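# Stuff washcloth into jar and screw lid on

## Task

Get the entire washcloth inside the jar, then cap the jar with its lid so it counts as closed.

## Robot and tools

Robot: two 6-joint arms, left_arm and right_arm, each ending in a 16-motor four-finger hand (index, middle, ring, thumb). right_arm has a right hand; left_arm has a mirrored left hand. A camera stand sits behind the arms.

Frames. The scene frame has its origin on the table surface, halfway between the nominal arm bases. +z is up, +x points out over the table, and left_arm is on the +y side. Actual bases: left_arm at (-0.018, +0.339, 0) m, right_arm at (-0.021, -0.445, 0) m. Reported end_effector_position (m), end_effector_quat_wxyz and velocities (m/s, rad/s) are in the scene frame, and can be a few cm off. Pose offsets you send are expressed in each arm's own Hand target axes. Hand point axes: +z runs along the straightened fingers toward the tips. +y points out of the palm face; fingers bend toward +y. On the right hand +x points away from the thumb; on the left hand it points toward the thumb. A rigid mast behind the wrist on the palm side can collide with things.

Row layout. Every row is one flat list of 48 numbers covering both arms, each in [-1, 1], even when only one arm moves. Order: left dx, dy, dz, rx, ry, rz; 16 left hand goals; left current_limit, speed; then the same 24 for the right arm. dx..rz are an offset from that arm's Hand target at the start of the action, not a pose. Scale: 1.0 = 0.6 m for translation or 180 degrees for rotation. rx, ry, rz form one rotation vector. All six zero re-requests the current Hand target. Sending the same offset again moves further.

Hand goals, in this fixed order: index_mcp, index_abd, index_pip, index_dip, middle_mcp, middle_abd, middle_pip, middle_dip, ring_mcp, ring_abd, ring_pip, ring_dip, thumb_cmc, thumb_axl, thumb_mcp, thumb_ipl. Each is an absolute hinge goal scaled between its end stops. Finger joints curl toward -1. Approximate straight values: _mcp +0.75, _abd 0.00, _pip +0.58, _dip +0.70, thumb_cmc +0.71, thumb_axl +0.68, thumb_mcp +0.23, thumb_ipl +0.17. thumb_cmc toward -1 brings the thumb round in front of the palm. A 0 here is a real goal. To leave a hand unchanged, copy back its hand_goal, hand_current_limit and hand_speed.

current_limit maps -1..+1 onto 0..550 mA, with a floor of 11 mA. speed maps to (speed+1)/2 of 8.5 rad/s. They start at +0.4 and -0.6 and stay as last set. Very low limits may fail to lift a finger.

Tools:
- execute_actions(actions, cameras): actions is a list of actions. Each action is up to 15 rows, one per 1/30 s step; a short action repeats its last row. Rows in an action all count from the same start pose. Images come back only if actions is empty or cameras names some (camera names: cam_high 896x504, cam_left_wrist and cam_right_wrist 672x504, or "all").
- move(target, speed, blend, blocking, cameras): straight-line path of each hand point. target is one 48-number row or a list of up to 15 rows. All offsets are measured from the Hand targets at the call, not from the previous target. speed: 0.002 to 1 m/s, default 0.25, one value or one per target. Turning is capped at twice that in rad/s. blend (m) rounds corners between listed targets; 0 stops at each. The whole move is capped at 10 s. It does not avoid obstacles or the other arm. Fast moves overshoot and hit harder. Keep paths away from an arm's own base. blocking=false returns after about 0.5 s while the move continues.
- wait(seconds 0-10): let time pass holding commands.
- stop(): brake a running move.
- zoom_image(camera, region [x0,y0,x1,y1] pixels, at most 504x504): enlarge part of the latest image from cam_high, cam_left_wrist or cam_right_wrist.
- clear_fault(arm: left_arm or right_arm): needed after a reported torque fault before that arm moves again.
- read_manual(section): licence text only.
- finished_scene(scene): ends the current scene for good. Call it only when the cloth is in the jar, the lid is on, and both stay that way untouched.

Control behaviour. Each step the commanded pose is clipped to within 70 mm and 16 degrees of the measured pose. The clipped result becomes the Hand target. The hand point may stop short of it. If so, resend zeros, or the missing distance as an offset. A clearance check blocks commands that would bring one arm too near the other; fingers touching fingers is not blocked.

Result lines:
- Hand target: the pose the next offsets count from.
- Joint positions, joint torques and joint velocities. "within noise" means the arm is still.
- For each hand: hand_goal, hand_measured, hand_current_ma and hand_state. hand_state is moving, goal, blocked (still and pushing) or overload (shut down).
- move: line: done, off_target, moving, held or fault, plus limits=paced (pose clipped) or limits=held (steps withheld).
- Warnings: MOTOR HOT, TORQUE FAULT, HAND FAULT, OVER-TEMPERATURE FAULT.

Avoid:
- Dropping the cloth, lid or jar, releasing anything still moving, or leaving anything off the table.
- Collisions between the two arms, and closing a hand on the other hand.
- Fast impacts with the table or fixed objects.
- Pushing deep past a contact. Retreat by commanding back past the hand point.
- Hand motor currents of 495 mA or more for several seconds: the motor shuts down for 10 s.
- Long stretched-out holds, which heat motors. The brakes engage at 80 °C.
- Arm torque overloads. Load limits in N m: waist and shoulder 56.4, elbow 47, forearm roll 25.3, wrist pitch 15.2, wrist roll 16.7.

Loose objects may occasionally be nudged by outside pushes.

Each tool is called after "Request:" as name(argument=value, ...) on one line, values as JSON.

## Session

Scene 1 done. Now scene 2.

Request:
execute_actions(actions=[])

Scene clock: 0.00 s.
left_arm: end_effector_position=(+0.8808, -0.1145, +0.3717) hand_goal=(+0.754, +0.000, +0.576, +0.696, +0.754, +0.000, +0.576, +0.696, +0.754, +0.000, +0.576, +0.696, +0.714, +0.678, +0.226, +0.168) hand_measured=(+0.754, +0.000, +0.576, +0.696, +0.754, +0.000, +0.576, +0.696, +0.754, +0.000, +0.576, +0.696, +0.714, +0.678, +0.226, +0.168) hand_current_ma=(+0, +0, +0, +0, +0, +0, +0, +0, +0, +0, +0, +0, +0, +0, +0, +0) hand_state=(goal, goal, goal, goal, goal, goal, goal, goal, goal, goal, goal, goal, goal, goal, goal, goal) hand_current_limit=0.40 hand_speed=-0.60 end_effector_quat_wxyz=(+0.639, +0.517, +0.561, -0.099) | right_arm: end_effector_position=(+0.5610, -0.3498, +0.3080) hand_goal=(+0.754, +0.000, +0.576, +0.696, +0.754, +0.000, +0.576, +0.696, +0.754, +0.000, +0.576, +0.696, +0.714, +0.678, +0.226, +0.168) hand_measured=(+0.754, +0.000, +0.576, +0.696, +0.754, +0.000, +0.576, +0.696, +0.754, +0.000, +0.576, +0.696, +0.714, +0.678, +0.226, +0.168) hand_current_ma=(+0, +0, +0, +0, +0, +0, +0, +0, +0, +0, +0, +0, +0, +0, +0, +0) hand_state=(goal, goal, goal, goal, goal, goal, goal, goal, goal, goal, goal, goal, goal, goal, goal, goal) hand_current_limit=0.40 hand_speed=-0.60 end_effector_quat_wxyz=(-0.101, -0.129, +0.942, -0.292)
Joint positions: left_arm=[-0.422 -1.104 -1.974 0.77 0.669 0.021] | right_arm=[0.25 -0.56 -1.435 -0.599 -1.238 0.274]
Joint velocities: within noise
Joint torques (N m): no reading
Motor temperatures (°C): left_arm=[25 26 32 27 36 30] | right_arm=[32 24 31 27 30 32]
Hand target: left_arm +0.8808, -0.1145, +0.3717; +0.639, +0.517, +0.561, -0.099 | right_arm +0.5610, -0.3498, +0.3080; -0.101, -0.129, +0.942, -0.292
camera_calibration:
cam_left_wrist: T_world_to_cam=[[-0.697081, -0.651784, 0.298758, 0.400218], [-0.687879, 0.49042, -0.535079, 0.815371], [0.202239, -0.578503, -0.790211, 0.175108], [0, 0, 0, 1]] pos_world=[0.804447, -0.037719, 0.455092]
cam_right_wrist: T_world_to_cam=[[0.516146, 0.645381, -0.563096, 0.139271], [0.681694, 0.0884821, 0.726268, -0.614555], [0.518543, -0.758719, -0.394282, -0.304458], [0, 0, 0, 1]] pos_world=[0.504929, -0.266504, 0.404712]

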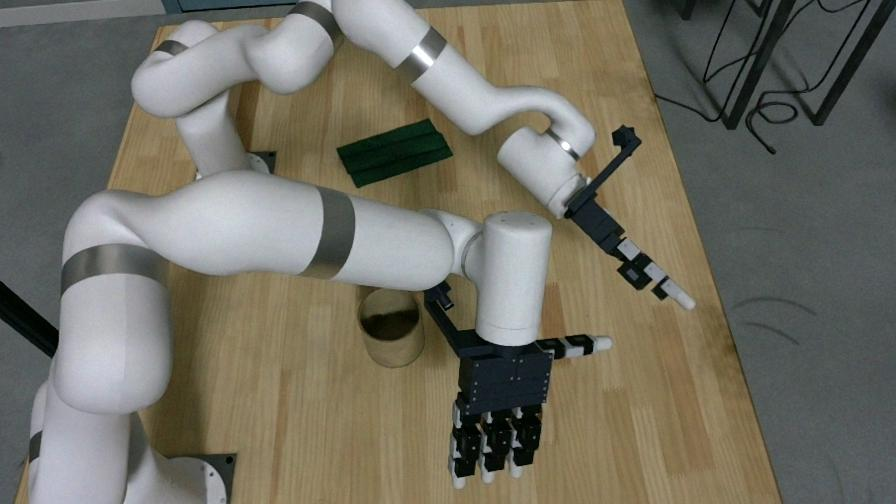

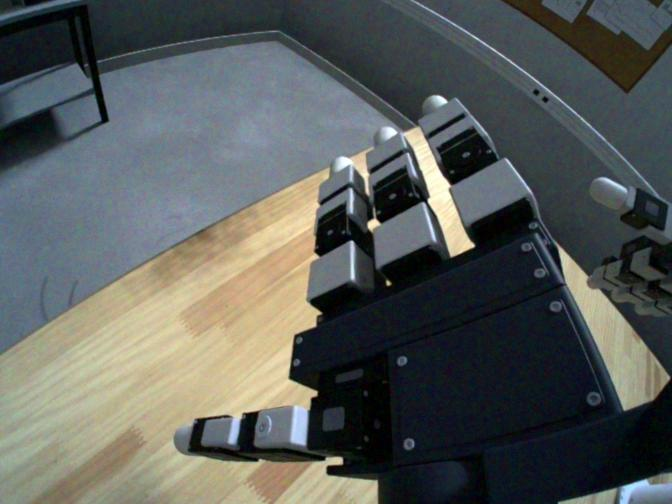

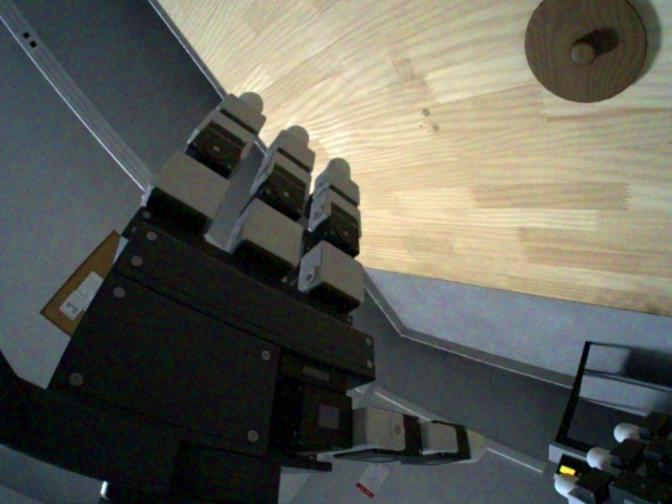

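Request:
zoom_image(camera="cam_high", region=[320, 100, 480, 200])

Request:
zoom_image(camera="cam_high", region=[340, 270, 450, 380])

Request:
zoom_image(camera="cam_right_wrist", region=[500, 0, 672, 130])

Scaled by 3.150.

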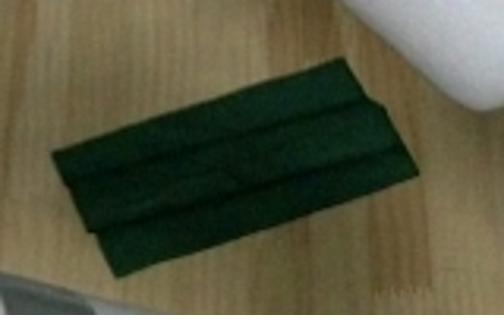

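Scaled by 4.582.

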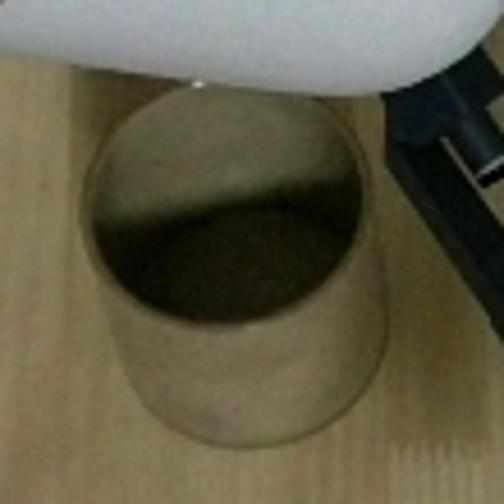

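Scaled by 2.930 from the camera's 672x504 image, which has a finer 960x720 frame.

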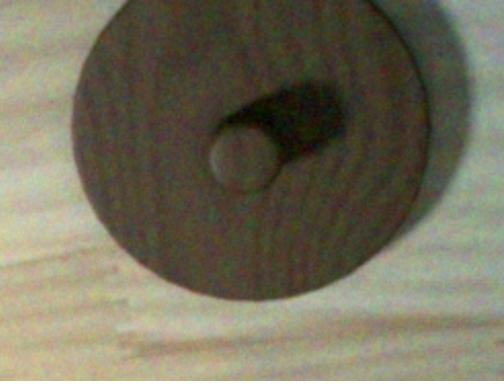

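Request:
move(target=[0.061,-0.199,-0.9745,0.1762,0.4141,-0.0995,-0.548,0,-0.445,0.116,0.548,0.17,0.358,0.478,0.548,-0.17,0.358,0.478,0.714,0.678,0.226,0.168,0.4,-0.6, 0.0017,-0.0505,-0.012,0.0934,-0.2708,-0.8729,-0.548,0,-0.445,0.116,0.754,0.12,0.576,0.696,0.754,-0.12,0.576,0.696,0.714,0.678,0.226,0.168,0.4,-0.6], speed=0.35, cameras=["all"])

Scene clock: 28.00 s.
left_arm: end_effector_position=(+0.4500, +0.3001, +0.3723) hand_goal=(-0.548, +0.000, -0.444, +0.116, +0.548, +0.170, +0.358, +0.478, +0.548, -0.170, +0.358, +0.478, +0.714, +0.678, +0.226, +0.168) hand_measured=(-0.540, +0.000, -0.442, +0.118, +0.554, +0.170, +0.364, +0.482, +0.556, -0.164, +0.364, +0.482, +0.716, +0.678, +0.224, +0.168) hand_current_ma=(+10, +0, +2, +2, +9, +0, +6, +3, +10, +5, +6, +3, +2, +0, -3, +0) hand_state=(goal, goal, goal, goal, goal, goal, goal, goal, goal, goal, goal, goal, goal, goal, goal, goal) hand_current_limit=0.40 hand_speed=-0.60 end_effector_quat_wxyz=(-0.001, +0.528, +0.849, +0.000) | right_arm: end_effector_position=(+0.5700, -0.3699, +0.3300) hand_goal=(-0.548, +0.000, -0.444, +0.116, +0.754, +0.120, +0.576, +0.696, +0.754, -0.120, +0.576, +0.696, +0.714, +0.678, +0.226, +0.168) hand_measured=(-0.528, +0.000, -0.440, +0.118, +0.750, +0.118, +0.576, +0.696, +0.750, -0.116, +0.576, +0.696, +0.712, +0.678, +0.224, +0.168) hand_current_ma=(+23, +0, +2, +1, -2, +0, +0, +0, -2, +2, +0, +0, -1, +0, -1, +0) hand_state=(goal, goal, goal, goal, goal, goal, goal, goal, goal, goal, goal, goal, goal, goal, goal, goal) hand_current_limit=0.40 hand_speed=-0.60 end_effector_quat_wxyz=(+0.000, +1.000, +0.002, -0.001)
Joint positions: left_arm=[-0.214 0.021 -0.845 3.143 0.867 -2.267] | right_arm=[0.264 -0.56 -1.466 0.001 -0.909 -2.891]
Joint torques (N m): left_arm=[2.18 15.69 -12.57 -0.74 0.08 -0.22] | right_arm=[-1.05 46.38 -29.17 0.61 -0.42 -0.17]
Hand target: left_arm +0.4500, +0.3001, +0.3723; -0.001, +0.528, +0.849, +0.000 | right_arm +0.5700, -0.3699, +0.3300; +0.000, +1.000, +0.002, -0.001
Off the commanded pose: left_arm 0.000 m, 0 deg | right_arm 0.000 m, 0 deg.
move: done
camera_calibration:
cam_left_wrist: T_world_to_cam=[[-0.207091, -0.977966, -0.0263703, 0.368425], [-0.689124, 0.126688, 0.713484, -0.0391242], [-0.694422, 0.165929, -0.700176, 0.649141], [0, 0, 0, 1]] pos_world=[0.500114, 0.257553, 0.492143]
cam_right_wrist: T_world_to_cam=[[-0.755283, -0.655057, -0.0211658, 0.22475], [-0.467407, 0.515722, 0.718026, 0.180901], [-0.459432, 0.552206, -0.695694, 0.826094], [0, 0, 0, 1]] pos_world=[0.633838, -0.402245, 0.449574]

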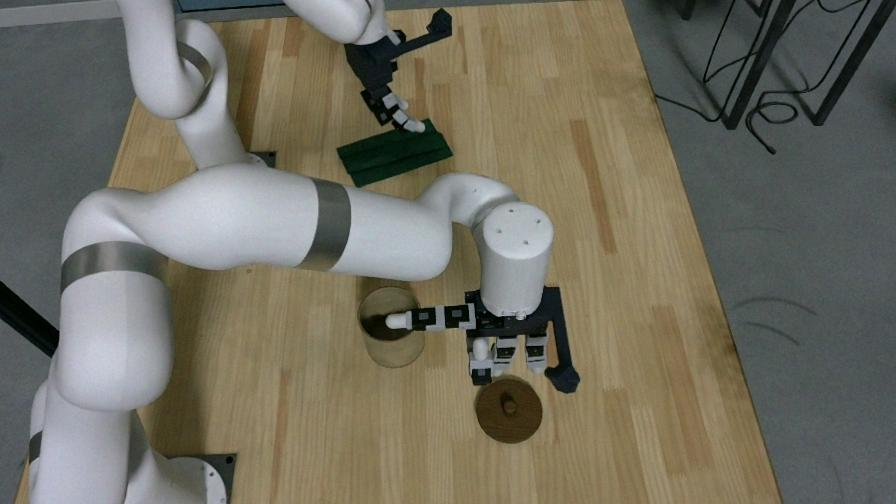

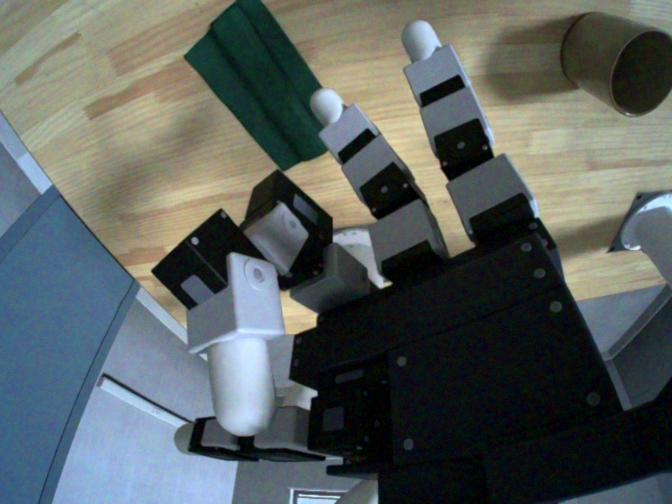

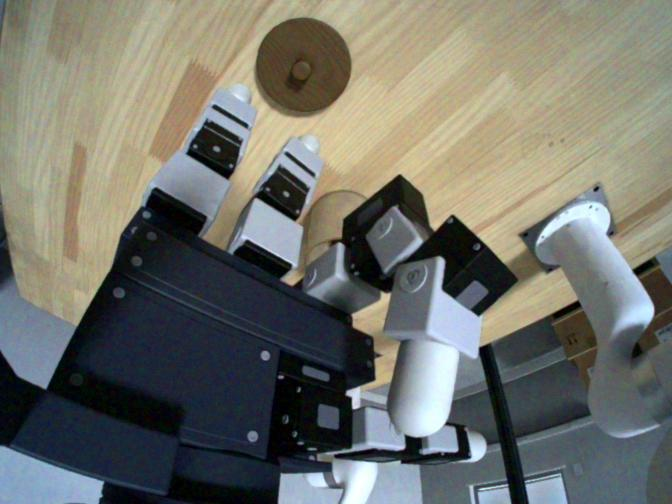

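Request:
move(target=[0.2517,-0.0803,0.287,0,0,0,-0.548,0,-0.445,0.116,0.548,0.17,0.358,0.478,0.548,-0.17,0.358,0.478,0.714,0.678,0.226,0.168,0.4,-0.6, -0.0033,0.0055,0,0,0,0,-0.548,0,-0.445,0.116,0.754,0.12,0.576,0.696,0.754,-0.12,0.576,0.696,0.714,0.678,0.226,0.168,0.4,-0.6], speed=0.25, cameras=["cam_high","cam_left_wrist"])

Request:
zoom_image(camera="cam_left_wrist", region=[150, 0, 500, 220])

Request:
zoom_image(camera="cam_high", region=[310, 80, 480, 220])

Scene clock: 33.00 s.
left_arm: end_effector_position=(+0.3398, +0.4143, +0.2003) hand_goal=(-0.548, +0.000, -0.444, +0.116, +0.548, +0.170, +0.358, +0.478, +0.548, -0.170, +0.358, +0.478, +0.714, +0.678, +0.226, +0.168) hand_measured=(-0.540, +0.000, -0.442, +0.118, +0.554, +0.170, +0.364, +0.482, +0.554, -0.166, +0.362, +0.482, +0.716, +0.678, +0.224, +0.168) hand_current_ma=(+10, +0, +2, +2, +7, +0, +6, +3, +8, +4, +5, +3, +2, +0, -3, +0) hand_state=(goal, goal, goal, goal, goal, goal, goal, goal, goal, goal, goal, goal, goal, goal, goal, goal) hand_current_limit=0.40 hand_speed=-0.60 end_effector_quat_wxyz=(-0.001, +0.528, +0.849, +0.000) | right_arm: end_effector_position=(+0.5680, -0.3732, +0.3300) hand_goal=(-0.548, +0.000, -0.444, +0.116, +0.754, +0.120, +0.576, +0.696, +0.754, -0.120, +0.576, +0.696, +0.714, +0.678, +0.226, +0.168) hand_measured=(-0.528, +0.000, -0.440, +0.118, +0.750, +0.118, +0.576, +0.696, +0.750, -0.116, +0.576, +0.696, +0.712, +0.678, +0.224, +0.168) hand_current_ma=(+23, +0, +2, +1, -2, +0, +0, +0, -2, +1, +0, +0, -1, +0, -1, +0) hand_state=(goal, goal, goal, goal, goal, goal, goal, goal, goal, goal, goal, goal, goal, goal, goal, goal) hand_current_limit=0.40 hand_speed=-0.60 end_effector_quat_wxyz=(+0.000, +1.000, +0.002, -0.001)
Joint positions: left_arm=[0.082 0.032 -0.37 3.145 0.402 -1.973] | right_arm=[0.259 -0.553 -1.456 0.001 -0.905 -2.895]
Joint torques (N m): left_arm=[3.56 9.51 -8.99 -0.48 -0.49 0.12] | right_arm=[-0.87 46.01 -27.31 0.18 0.21 -0.24]
Hand target: left_arm +0.3398, +0.4143, +0.2003; -0.001, +0.528, +0.849, +0.000 | right_arm +0.5680, -0.3732, +0.3300; +0.000, +1.000, +0.002, -0.001
Off the commanded pose: left_arm 0.000 m, 0 deg | right_arm 0.000 m, 0 deg.
move: done
camera_calibration:
cam_left_wrist: T_world_to_cam=[[-0.207024, -0.977978, -0.0264401, 0.452773], [-0.689145, 0.126593, 0.71348, -0.00670081], [-0.694421, 0.165929, -0.700176, 0.433306], [0, 0, 0, 1]] pos_world=[0.390014, 0.371753, 0.320143]
Images, in order (width x height): cam_high 896x504, cam_left_wrist 672x504.

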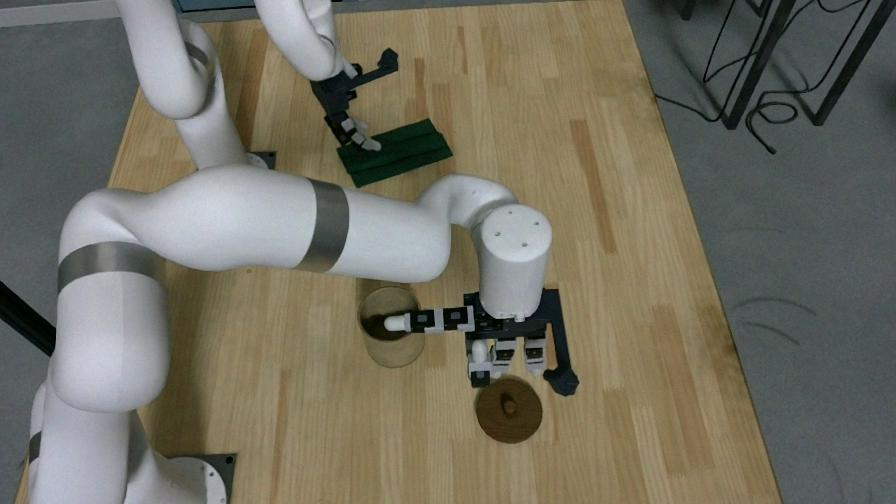

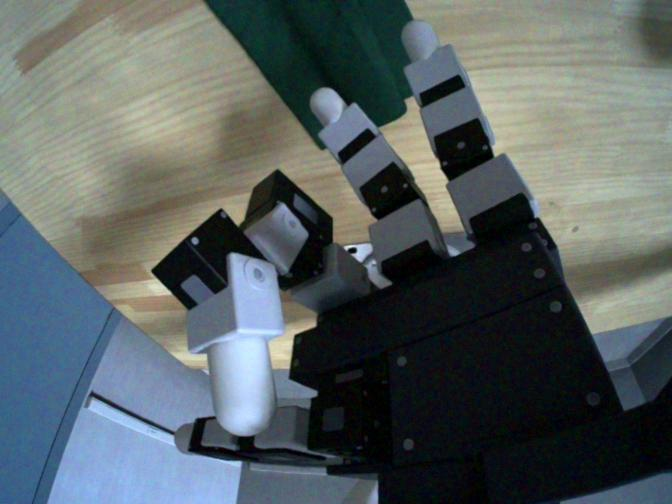

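Scaled by 1.440 from the camera's 672x504 image, which has a finer 960x720 frame.

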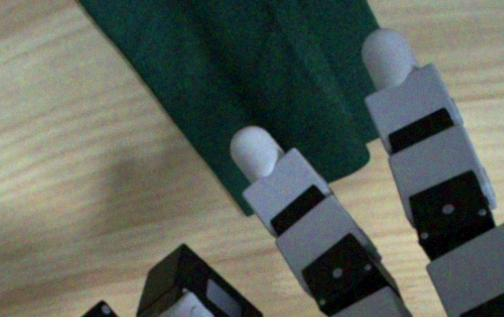

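Scaled by 2.965.

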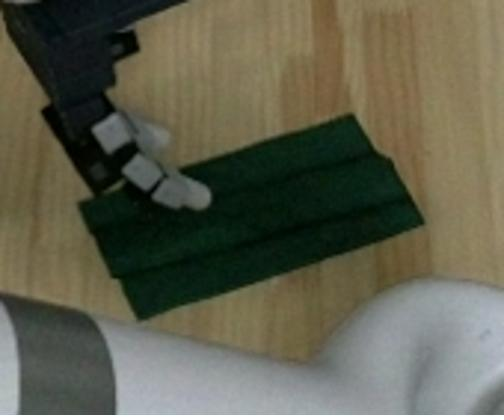

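Request:
move(target=[0.0133,0,0.152,0,0,0,-0.548,0,-0.445,0.116,0.548,0.17,0.358,0.478,0.548,-0.17,0.358,0.478,0.714,0.678,0.226,0.168,0.4,-0.6, 0,0,0.2,0,0,0,-0.548,0,-0.445,0.116,0.754,0.12,0.576,0.696,0.754,-0.12,0.576,0.696,0.714,0.678,0.226,0.168,0.4,-0.6], speed=0.12, cameras=["cam_high","cam_left_wrist","cam_right_wrist"])

Request:
zoom_image(camera="cam_left_wrist", region=[150, 0, 500, 220])

Request:
zoom_image(camera="cam_high", region=[310, 80, 480, 220])

Scene clock: 39.93 s.
left_arm: end_effector_position=(+0.3363, +0.4216, +0.1092) hand_goal=(-0.548, +0.000, -0.444, +0.116, +0.548, +0.170, +0.358, +0.478, +0.548, -0.170, +0.358, +0.478, +0.714, +0.678, +0.226, +0.168) hand_measured=(-0.540, +0.000, -0.442, +0.118, +0.552, +0.170, +0.362, +0.480, +0.554, -0.166, +0.362, +0.482, +0.716, +0.678, +0.224, +0.168) hand_current_ma=(+10, +0, +2, +2, +5, +0, +3, +2, +8, +4, +5, +3, +2, +0, -3, +0) hand_state=(goal, goal, goal, goal, goal, goal, goal, goal, goal, goal, goal, goal, goal, goal, goal, goal) hand_current_limit=0.40 hand_speed=-0.60 end_effector_quat_wxyz=(+0.000, +0.528, +0.849, +0.000) | right_arm: end_effector_position=(+0.5678, -0.3732, +0.2100) hand_goal=(-0.548, +0.000, -0.444, +0.116, +0.754, +0.120, +0.576, +0.696, +0.754, -0.120, +0.576, +0.696, +0.714, +0.678, +0.226, +0.168) hand_measured=(-0.528, +0.000, -0.440, +0.118, +0.750, +0.118, +0.576, +0.696, +0.750, -0.116, +0.576, +0.696, +0.712, +0.678, +0.224, +0.168) hand_current_ma=(+23, +0, +2, +1, -2, +0, +0, +0, -2, +1, +0, +0, -1, +0, -1, +0) hand_state=(goal, goal, goal, goal, goal, goal, goal, goal, goal, goal, goal, goal, goal, goal, goal, goal) hand_current_limit=0.40 hand_speed=-0.60 end_effector_quat_wxyz=(+0.000, +1.000, +0.002, -0.001)
Joint positions: left_arm=[0.107 -0.266 -0.354 3.154 0.088 -1.957] | right_arm=[0.26 -0.685 -1.368 0.001 -0.685 -2.895]
Joint torques (N m): left_arm=[2.14 14.09 -7.65 0.18 -0.43 -0.21] | right_arm=[0.56 44.56 -25.82 -0.26 0.28 -0.19]
Hand target: left_arm +0.3362, +0.4216, +0.1091; -0.001, +0.528, +0.849, +0.000 | right_arm +0.5678, -0.3733, +0.2100; +0.000, +1.000, +0.002, -0.001
Off the commanded pose: left_arm 0.000 m, 0 deg | right_arm 0.000 m, 0 deg.
move: done
camera_calibration:
cam_left_wrist: T_world_to_cam=[[-0.207091, -0.977966, -0.0263703, 0.456764], [-0.689124, 0.126688, 0.713484, 0.0548474], [-0.694422, 0.165929, -0.700176, 0.365809], [0, 0, 0, 1]] pos_world=[0.386414, 0.379053, 0.229043]
cam_right_wrist: T_world_to_cam=[[-0.755284, -0.655053, -0.0212599, 0.218346], [-0.4674, 0.515611, 0.718111, 0.267542], [-0.459439, 0.552314, -0.695604, 0.743464], [0, 0, 0, 1]] pos_world=[0.631538, -0.405545, 0.329674]

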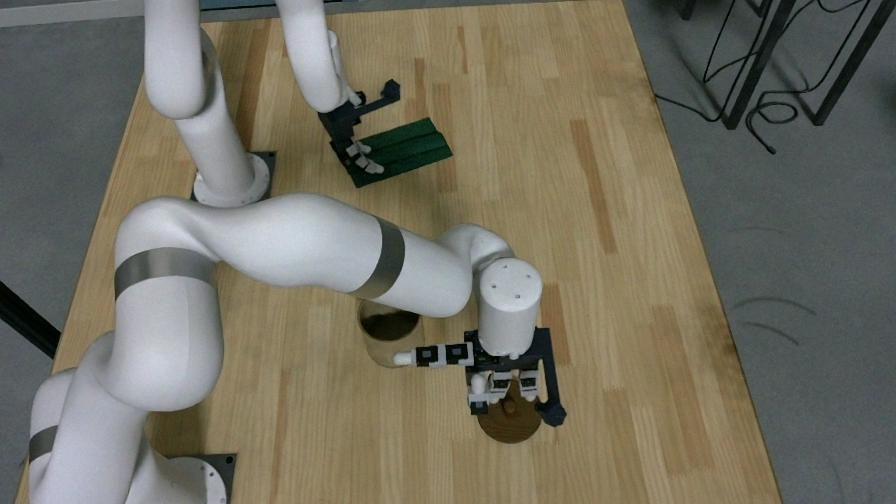

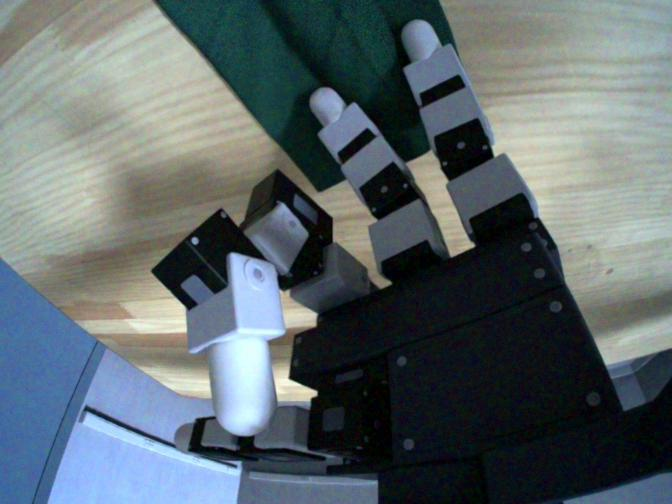

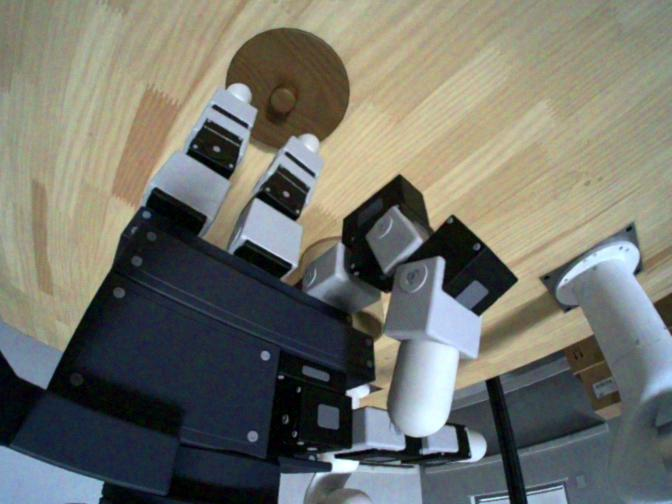

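Scaled by 1.440 from the camera's 672x504 image, which has a finer 960x720 frame.

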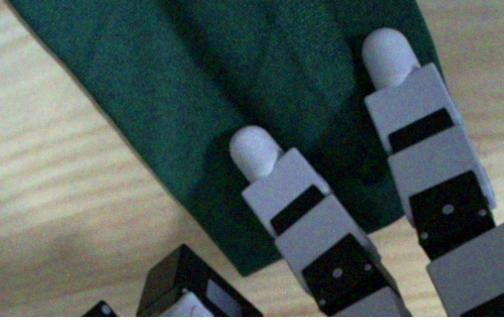

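Scaled by 2.965.

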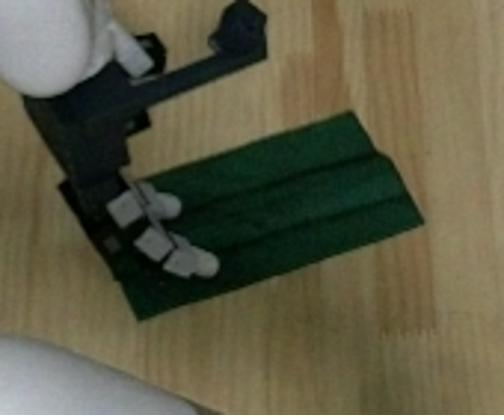

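Request:
move(target=[0,0,0.0115,0,0,0,-0.548,0,-0.445,0.116,0.548,0.17,0.358,0.478,0.548,-0.17,0.358,0.478,0.714,0.678,0.226,0.168,0.4,-0.6, 0,0,0,0,0,0,-0.548,0,-0.445,0.116,0.754,0.12,0.576,0.696,0.754,-0.12,0.576,0.696,0.714,0.678,0.226,0.168,0.4,-0.6], speed=0.03, cameras=["cam_left_wrist"])

Scene clock: 42.03 s.
left_arm: end_effector_position=(+0.3362, +0.4216, +0.1023) hand_goal=(-0.548, +0.000, -0.444, +0.116, +0.548, +0.170, +0.358, +0.478, +0.548, -0.170, +0.358, +0.478, +0.714, +0.678, +0.226, +0.168) hand_measured=(-0.540, +0.000, -0.442, +0.118, +0.536, +0.182, +0.334, +0.462, +0.538, -0.182, +0.334, +0.460, +0.716, +0.678, +0.224, +0.168) hand_current_ma=(+10, +0, +2, +2, -20, +15, -46, -26, -17, -14, -49, -30, +2, +0, -3, +0) hand_state=(goal, goal, goal, goal, goal, goal, blocked, goal, goal, goal, blocked, goal, goal, goal, goal, goal) hand_current_limit=0.40 hand_speed=-0.60 end_effector_quat_wxyz=(-0.001, +0.528, +0.849, +0.000) | right_arm: end_effector_position=(+0.5678, -0.3733, +0.2100) hand_goal=(-0.548, +0.000, -0.444, +0.116, +0.754, +0.120, +0.576, +0.696, +0.754, -0.120, +0.576, +0.696, +0.714, +0.678, +0.226, +0.168) hand_measured=(-0.528, +0.000, -0.440, +0.118, +0.750, +0.118, +0.576, +0.696, +0.750, -0.116, +0.576, +0.696, +0.712, +0.678, +0.224, +0.168) hand_current_ma=(+23, +0, +2, +1, -2, +0, +0, +0, -2, +1, +0, +0, -1, +0, -1, +0) hand_state=(goal, goal, goal, goal, goal, goal, goal, goal, goal, goal, goal, goal, goal, goal, goal, goal) hand_current_limit=0.40 hand_speed=-0.60 end_effector_quat_wxyz=(+0.000, +1.000, +0.002, -0.001)
Joint positions: left_arm=[0.107 -0.291 -0.356 3.158 0.065 -1.961] | right_arm=[0.259 -0.685 -1.368 0.001 -0.685 -2.895]
Joint torques (N m): left_arm=[1.86 11.82 -8.79 0.01 -1.22 -0.38] | right_arm=[0.45 44.44 -25.77 -0.67 0.13 0]
Hand target: left_arm +0.3362, +0.4216, +0.1022; -0.001, +0.528, +0.849, +0.000 | right_arm +0.5678, -0.3733, +0.2100; +0.000, +1.000, +0.002, -0.001
Off the commanded pose: left_arm 0.000 m, 0 deg | right_arm 0.000 m, 0 deg.
move: done
camera_calibration:
cam_left_wrist: T_world_to_cam=[[-0.207011, -0.977986, -0.0262851, 0.456539], [-0.689084, 0.126681, 0.713523, 0.0597488], [-0.694485, 0.165819, -0.700139, 0.361035], [0, 0, 0, 1]] pos_world=[0.386414, 0.379053, 0.222143]
Images, in order (width x height): cam_left_wrist 672x504.

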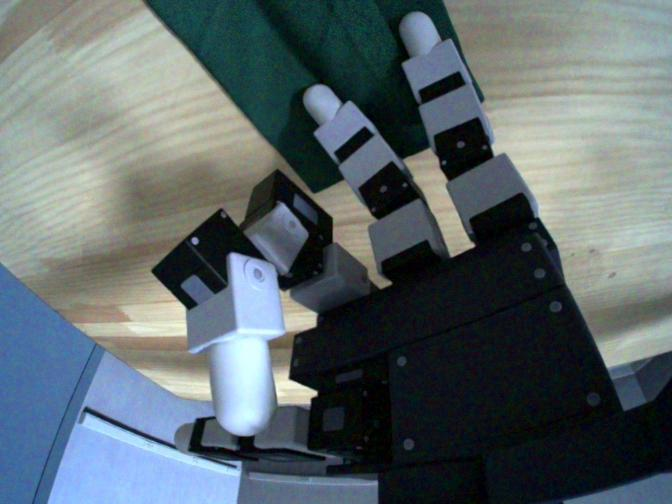

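Request:
move(target=[[0,0,-0.002,0,0,0,-0.548,0,-0.445,0.116,0.548,-0.28,0.358,0.478,0.548,0.28,0.358,0.478,0.714,0.678,0.226,0.168,0.7,-0.85, 0,0,0,0,0,0,-0.548,0,-0.445,0.116,0.754,0.12,0.576,0.696,0.754,-0.12,0.576,0.696,0.714,0.678,0.226,0.168,0.4,-0.6],[0,0,-0.01,0,0,0,-0.548,0,-0.445,0.116,0.548,-0.28,0.358,0.478,0.548,0.28,0.358,0.478,0.714,0.678,0.226,0.168,0.7,-0.85, 0,0,0,0,0,0,-0.548,0,-0.445,0.116,0.754,0.12,0.576,0.696,0.754,-0.12,0.576,0.696,0.714,0.678,0.226,0.168,0.4,-0.6],[0,0,-0.1,0,0,0,-0.548,0,-0.445,0.116,0.548,-0.28,0.358,0.478,0.548,0.28,0.358,0.478,0.714,0.678,0.226,0.168,0.7,-0.85, 0,0,0,0,0,0,-0.548,0,-0.445,0.116,0.754,0.12,0.576,0.696,0.754,-0.12,0.576,0.696,0.714,0.678,0.226,0.168,0.4,-0.6]], speed=[0.03,0.02,0.06], cameras=["cam_high","cam_left_wrist"])

Request:
zoom_image(camera="cam_left_wrist", region=[150, 0, 500, 220])

Request:
zoom_image(camera="cam_high", region=[310, 60, 480, 200])

Scene clock: 45.73 s.
left_arm: end_effector_position=(+0.3363, +0.4215, +0.1622) hand_goal=(-0.548, +0.000, -0.444, +0.116, +0.548, -0.280, +0.358, +0.478, +0.548, +0.280, +0.358, +0.478, +0.714, +0.678, +0.226, +0.168) hand_measured=(-0.540, +0.000, -0.442, +0.118, +0.550, -0.040, +0.358, +0.476, +0.548, +0.004, +0.358, +0.476, +0.716, +0.678, +0.224, +0.168) hand_current_ma=(+10, +0, +2, +2, +2, +467, +0, -1, +0, -467, +0, -2, +2, +0, -3, +0) hand_state=(goal, goal, goal, goal, goal, blocked, goal, goal, goal, blocked, goal, goal, goal, goal, goal, goal) hand_current_limit=0.70 hand_speed=-0.85 end_effector_quat_wxyz=(-0.001, +0.528, +0.849, +0.000) | right_arm: end_effector_position=(+0.5678, -0.3733, +0.2100) hand_goal=(-0.548, +0.000, -0.444, +0.116, +0.754, +0.120, +0.576, +0.696, +0.754, -0.120, +0.576, +0.696, +0.714, +0.678, +0.226, +0.168) hand_measured=(-0.528, +0.000, -0.440, +0.118, +0.750, +0.118, +0.576, +0.696, +0.750, -0.116, +0.576, +0.696, +0.712, +0.678, +0.224, +0.168) hand_current_ma=(+23, +0, +2, +1, -2, +0, +0, +0, -2, +1, +0, +0, -1, +0, -1, +0) hand_state=(goal, goal, goal, goal, goal, goal, goal, goal, goal, goal, goal, goal, goal, goal, goal, goal) hand_current_limit=0.40 hand_speed=-0.60 end_effector_quat_wxyz=(+0.000, +1.000, +0.002, -0.001)
Joint positions: left_arm=[0.107 -0.08 -0.35 3.146 0.27 -1.949] | right_arm=[0.259 -0.685 -1.368 0.001 -0.685 -2.895]
Joint torques (N m): left_arm=[0.95 15.65 -10.11 -1.08 -0.11 0.12] | right_arm=[-0.23 44.69 -25.5 -0.61 0.17 0.03]
Hand target: left_arm +0.3363, +0.4215, +0.1622; -0.001, +0.528, +0.849, +0.000 | right_arm +0.5678, -0.3733, +0.2100; +0.000, +1.000, +0.002, -0.001
Off the commanded pose: left_arm 0.000 m, 0 deg | right_arm 0.000 m, 0 deg.
move: done
camera_calibration:
cam_left_wrist: T_world_to_cam=[[-0.207094, -0.977966, -0.0263678, 0.458064], [-0.689123, 0.126692, 0.713484, 0.0170438], [-0.694422, 0.165929, -0.700176, 0.402935], [0, 0, 0, 1]] pos_world=[0.386414, 0.378953, 0.282043]
Images, in order (width x height): cam_high 896x504, cam_left_wrist 672x504.

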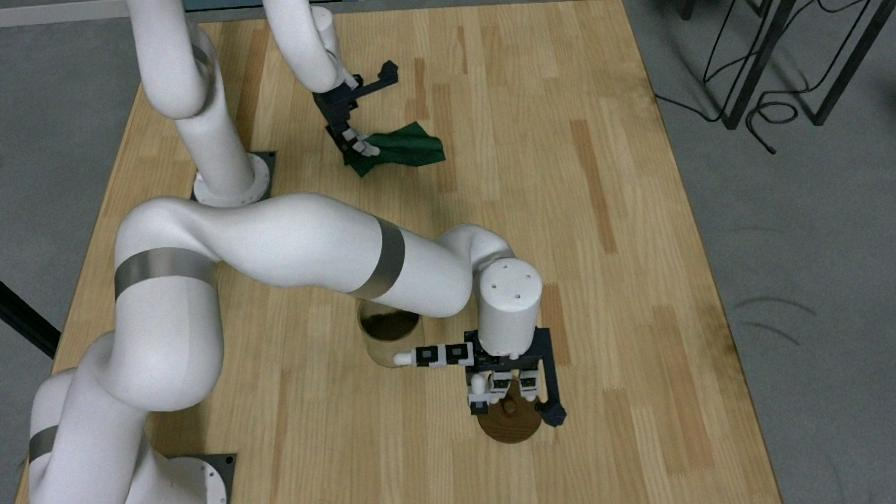

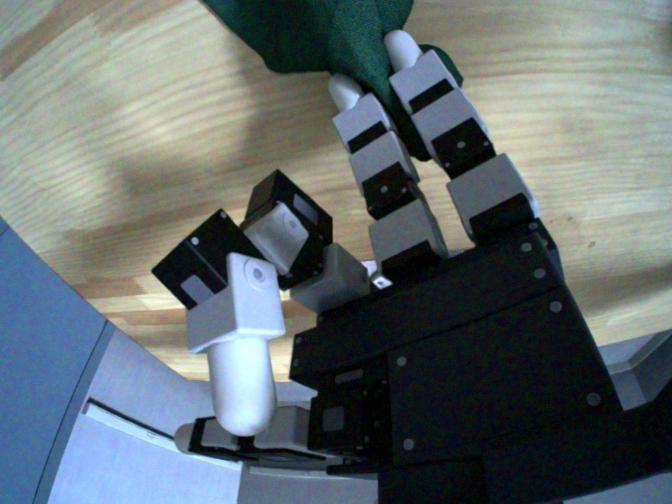

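Scaled by 1.440 from the camera's 672x504 image, which has a finer 960x720 frame.

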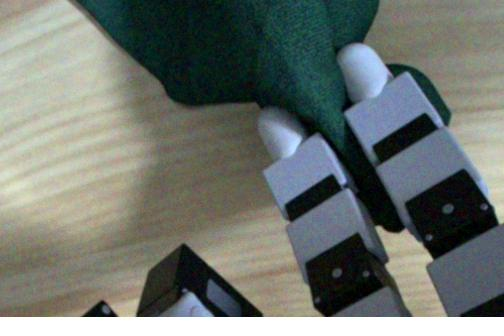

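Scaled by 2.965.

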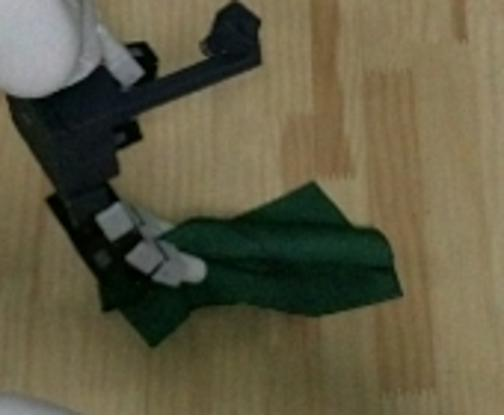

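Request:
move(target=[[0,0,-0.513,0,0,0,-0.548,0,-0.445,0.116,0.754,-0.28,0.576,0.696,0.754,0.28,0.576,0.696,0.714,0.678,0.226,0.168,0.7,-0.93, 0,0.25,-0.08,0,0,0,-0.548,0,-0.445,0.116,0.754,0.12,0.576,0.696,0.754,-0.12,0.576,0.696,0.714,0.678,0.226,0.168,0.4,-0.6],[-0.7805,-0.131,-0.513,0,0,0,-0.548,0,-0.445,0.116,0.754,-0.28,0.576,0.696,0.754,0.28,0.576,0.696,0.714,0.678,0.226,0.168,0.7,-0.93, 0,0.25,-0.08,0,0,0,-0.548,0,-0.445,0.116,0.754,0.12,0.576,0.696,0.754,-0.12,0.576,0.696,0.714,0.678,0.226,0.168,0.4,-0.6]], speed=[0.2,0.22], blend=[0.06,0], cameras=["cam_high","cam_left_wrist","cam_right_wrist"])

Request:
zoom_image(camera="cam_left_wrist", region=[200, 0, 520, 220])

Request:
zoom_image(camera="cam_high", region=[320, 150, 500, 380])

Scene clock: 53.03 s.
left_arm: end_effector_position=(+0.4733, -0.0335, +0.4695) hand_goal=(-0.548, +0.000, -0.444, +0.116, +0.754, -0.280, +0.576, +0.696, +0.754, +0.280, +0.576, +0.696, +0.714, +0.678, +0.226, +0.168) hand_measured=(-0.540, +0.000, -0.442, +0.118, +0.752, -0.040, +0.574, +0.694, +0.750, +0.004, +0.574, +0.692, +0.716, +0.678, +0.224, +0.168) hand_current_ma=(+10, +0, +2, +2, -3, +467, -1, -2, -3, -467, -3, -3, +2, +0, -3, +0) hand_state=(goal, goal, goal, goal, goal, blocked, goal, goal, goal, blocked, goal, goal, goal, goal, goal, goal) hand_current_limit=0.70 hand_speed=-0.93 end_effector_quat_wxyz=(-0.001, +0.528, +0.849, +0.000) | right_arm: end_effector_position=(+0.5684, -0.5232, +0.2580) hand_goal=(-0.548, +0.000, -0.444, +0.116, +0.754, +0.120, +0.576, +0.696, +0.754, -0.120, +0.576, +0.696, +0.714, +0.678, +0.226, +0.168) hand_measured=(-0.528, +0.000, -0.440, +0.118, +0.750, +0.118, +0.576, +0.696, +0.750, -0.116, +0.576, +0.696, +0.712, +0.678, +0.224, +0.168) hand_current_ma=(+23, +0, +2, +1, -2, +0, +0, +0, -2, +1, +0, +0, -1, +0, -1, +0) hand_state=(goal, goal, goal, goal, goal, goal, goal, goal, goal, goal, goal, goal, goal, goal, goal, goal) hand_current_limit=0.40 hand_speed=-0.60 end_effector_quat_wxyz=(+0.000, +1.000, +0.002, -0.001)
Joint positions: left_arm=[-0.769 -0.408 -1.568 3.142 1.161 -2.821] | right_arm=[0.02 -0.581 -1.325 0 -0.746 -3.134]
Joint torques (N m): left_arm=[-0.78 27.48 -14.9 -0.39 0.06 -0.03] | right_arm=[-1.91 46.14 -28.97 0.73 -0.4 -0.15]
Hand target: left_arm +0.4733, -0.0335, +0.4695; -0.001, +0.528, +0.849, +0.000 | right_arm +0.5684, -0.5232, +0.2580; +0.000, +1.000, +0.002, -0.001
Off the commanded pose: left_arm 0.000 m, 0 deg | right_arm 0.000 m, 0 deg.
move: done
camera_calibration:
cam_left_wrist: T_world_to_cam=[[-0.207091, -0.977966, -0.0263703, 0.049585], [-0.689124, 0.126688, 0.713484, -0.0500861], [-0.694422, 0.165929, -0.700176, 0.788801], [0, 0, 0, 1]] pos_world=[0.523514, -0.0760471, 0.589343]
cam_right_wrist: T_world_to_cam=[[-0.755254, -0.655089, -0.0212143, 0.121503], [-0.467423, 0.515639, 0.718075, 0.310811], [-0.459464, 0.552245, -0.695643, 0.859898], [0, 0, 0, 1]] pos_world=[0.632139, -0.555545, 0.377574]

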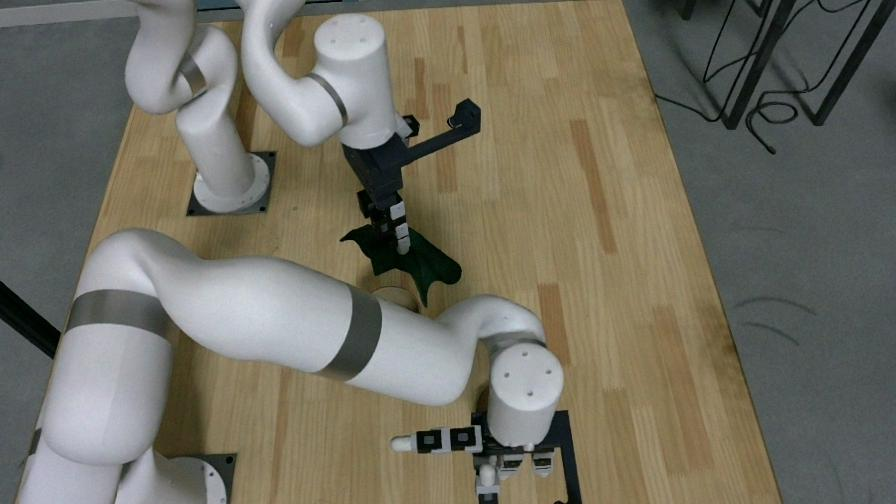

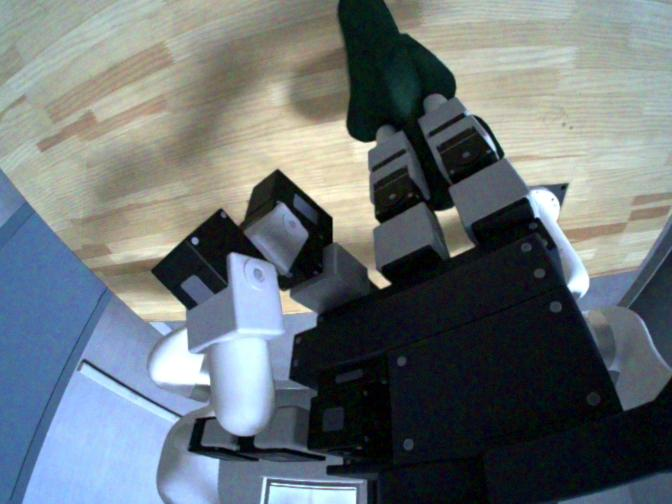

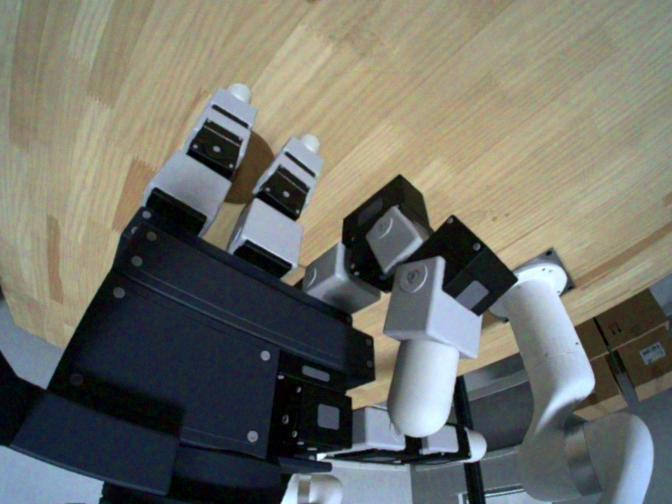

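Scaled by 1.575 from the camera's 672x504 image, which has a finer 960x720 frame.

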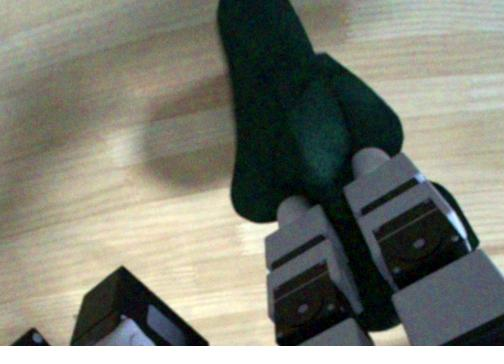

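Scaled by 2.191.

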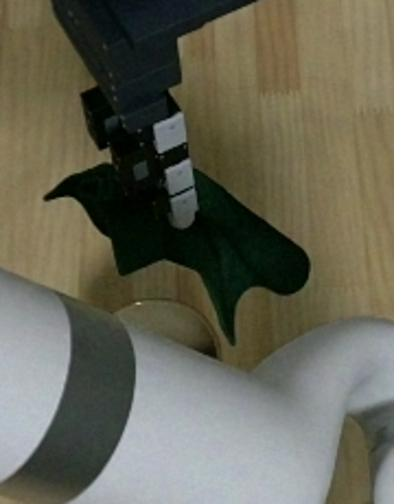

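Request:
move(target=[0.0558,-0.1583,0,0,0,0,-0.548,0,-0.445,0.116,0.754,-0.28,0.576,0.696,0.754,0.28,0.576,0.696,0.714,0.678,0.226,0.168,0.7,-0.93, -0.113,0.328,0,0,0,0,-0.548,0,-0.445,0.116,0.754,0.12,0.576,0.696,0.754,-0.12,0.576,0.696,0.714,0.678,0.226,0.168,0.4,-0.6], speed=0.2, cameras=["cam_high","cam_left_wrist"])

Request:
zoom_image(camera="cam_left_wrist", region=[200, 0, 520, 220])

Request:
zoom_image(camera="cam_high", region=[300, 180, 480, 380])

Scene clock: 57.93 s.
left_arm: end_effector_position=(+0.3734, -0.0455, +0.4695) hand_goal=(-0.548, +0.000, -0.444, +0.116, +0.754, -0.280, +0.576, +0.696, +0.754, +0.280, +0.576, +0.696, +0.714, +0.678, +0.226, +0.168) hand_measured=(-0.540, +0.000, -0.442, +0.118, +0.752, -0.040, +0.574, +0.694, +0.750, +0.004, +0.574, +0.692, +0.716, +0.678, +0.224, +0.168) hand_current_ma=(+10, +0, +2, +2, -2, +467, -1, -2, -3, -467, -3, -3, +2, +0, -3, +0) hand_state=(goal, goal, goal, goal, goal, blocked, goal, goal, goal, blocked, goal, goal, goal, goal, goal, goal) hand_current_limit=0.70 hand_speed=-0.93 end_effector_quat_wxyz=(-0.001, +0.528, +0.849, +0.000) | right_arm: end_effector_position=(+0.5012, -0.7202, +0.2582) hand_goal=(-0.548, +0.000, -0.444, +0.116, +0.754, +0.120, +0.576, +0.696, +0.754, -0.120, +0.576, +0.696, +0.714, +0.678, +0.226, +0.168) hand_measured=(-0.528, +0.000, -0.440, +0.118, +0.750, +0.118, +0.576, +0.696, +0.752, -0.116, +0.576, +0.696, +0.712, +0.678, +0.224, +0.168) hand_current_ma=(+23, +0, +2, +1, -1, +0, +0, +0, -1, +1, +0, +0, -1, +0, -1, +0) hand_state=(goal, goal, goal, goal, goal, goal, goal, goal, goal, goal, goal, goal, goal, goal, goal, goal) hand_current_limit=0.40 hand_speed=-0.60 end_effector_quat_wxyz=(+0.000, +1.000, +0.002, -0.001)
Joint positions: left_arm=[-0.914 -0.261 -1.379 3.142 1.12 -2.967] | right_arm=[-0.327 -0.503 -1.206 -0.001 -0.706 -3.48]
Joint torques (N m): left_arm=[-2.12 25.42 -13.34 -0.67 -0.31 -0.05] | right_arm=[-1.63 39.38 -28.71 0.72 -0.39 -0.22]
Hand target: left_arm +0.3734, -0.0456, +0.4695; -0.001, +0.528, +0.849, +0.000 | right_arm +0.5012, -0.7203, +0.2582; +0.000, +1.000, +0.002, -0.001
Off the commanded pose: left_arm 0.000 m, 0 deg | right_arm 0.000 m, 0 deg.
move: done
camera_calibration:
cam_left_wrist: T_world_to_cam=[[-0.207024, -0.977978, -0.0264401, 0.0171517], [-0.689145, 0.126593, 0.71348, -0.117476], [-0.694421, 0.165929, -0.700176, 0.721351], [0, 0, 0, 1]] pos_world=[0.423514, -0.0880472, 0.589343]
Images, in order (width x height): cam_high 896x504, cam_left_wrist 672x504.

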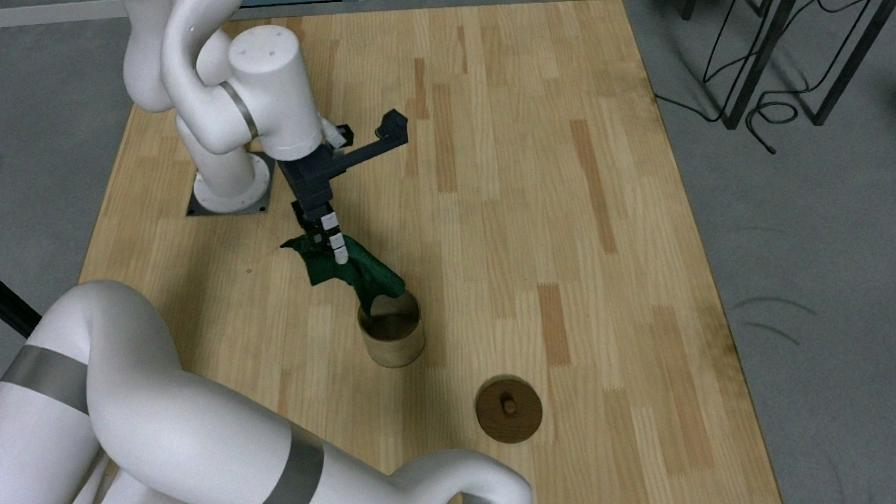

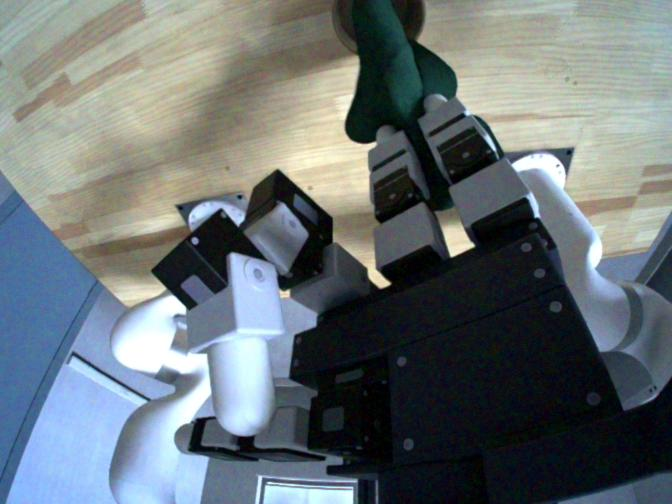

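Scaled by 1.575 from the camera's 672x504 image, which has a finer 960x720 frame.

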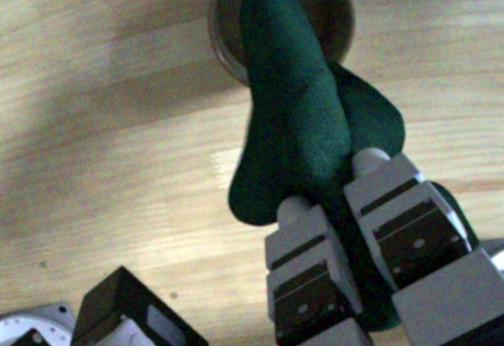

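Scaled by 2.520.

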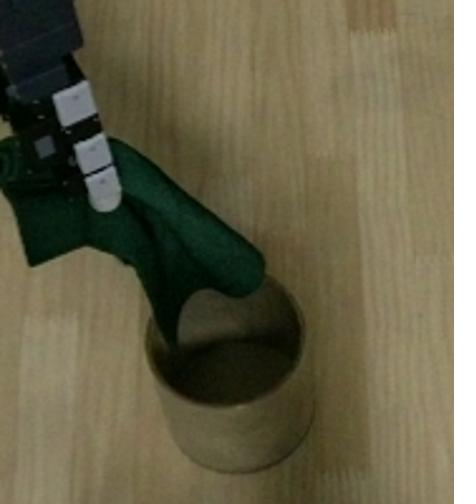

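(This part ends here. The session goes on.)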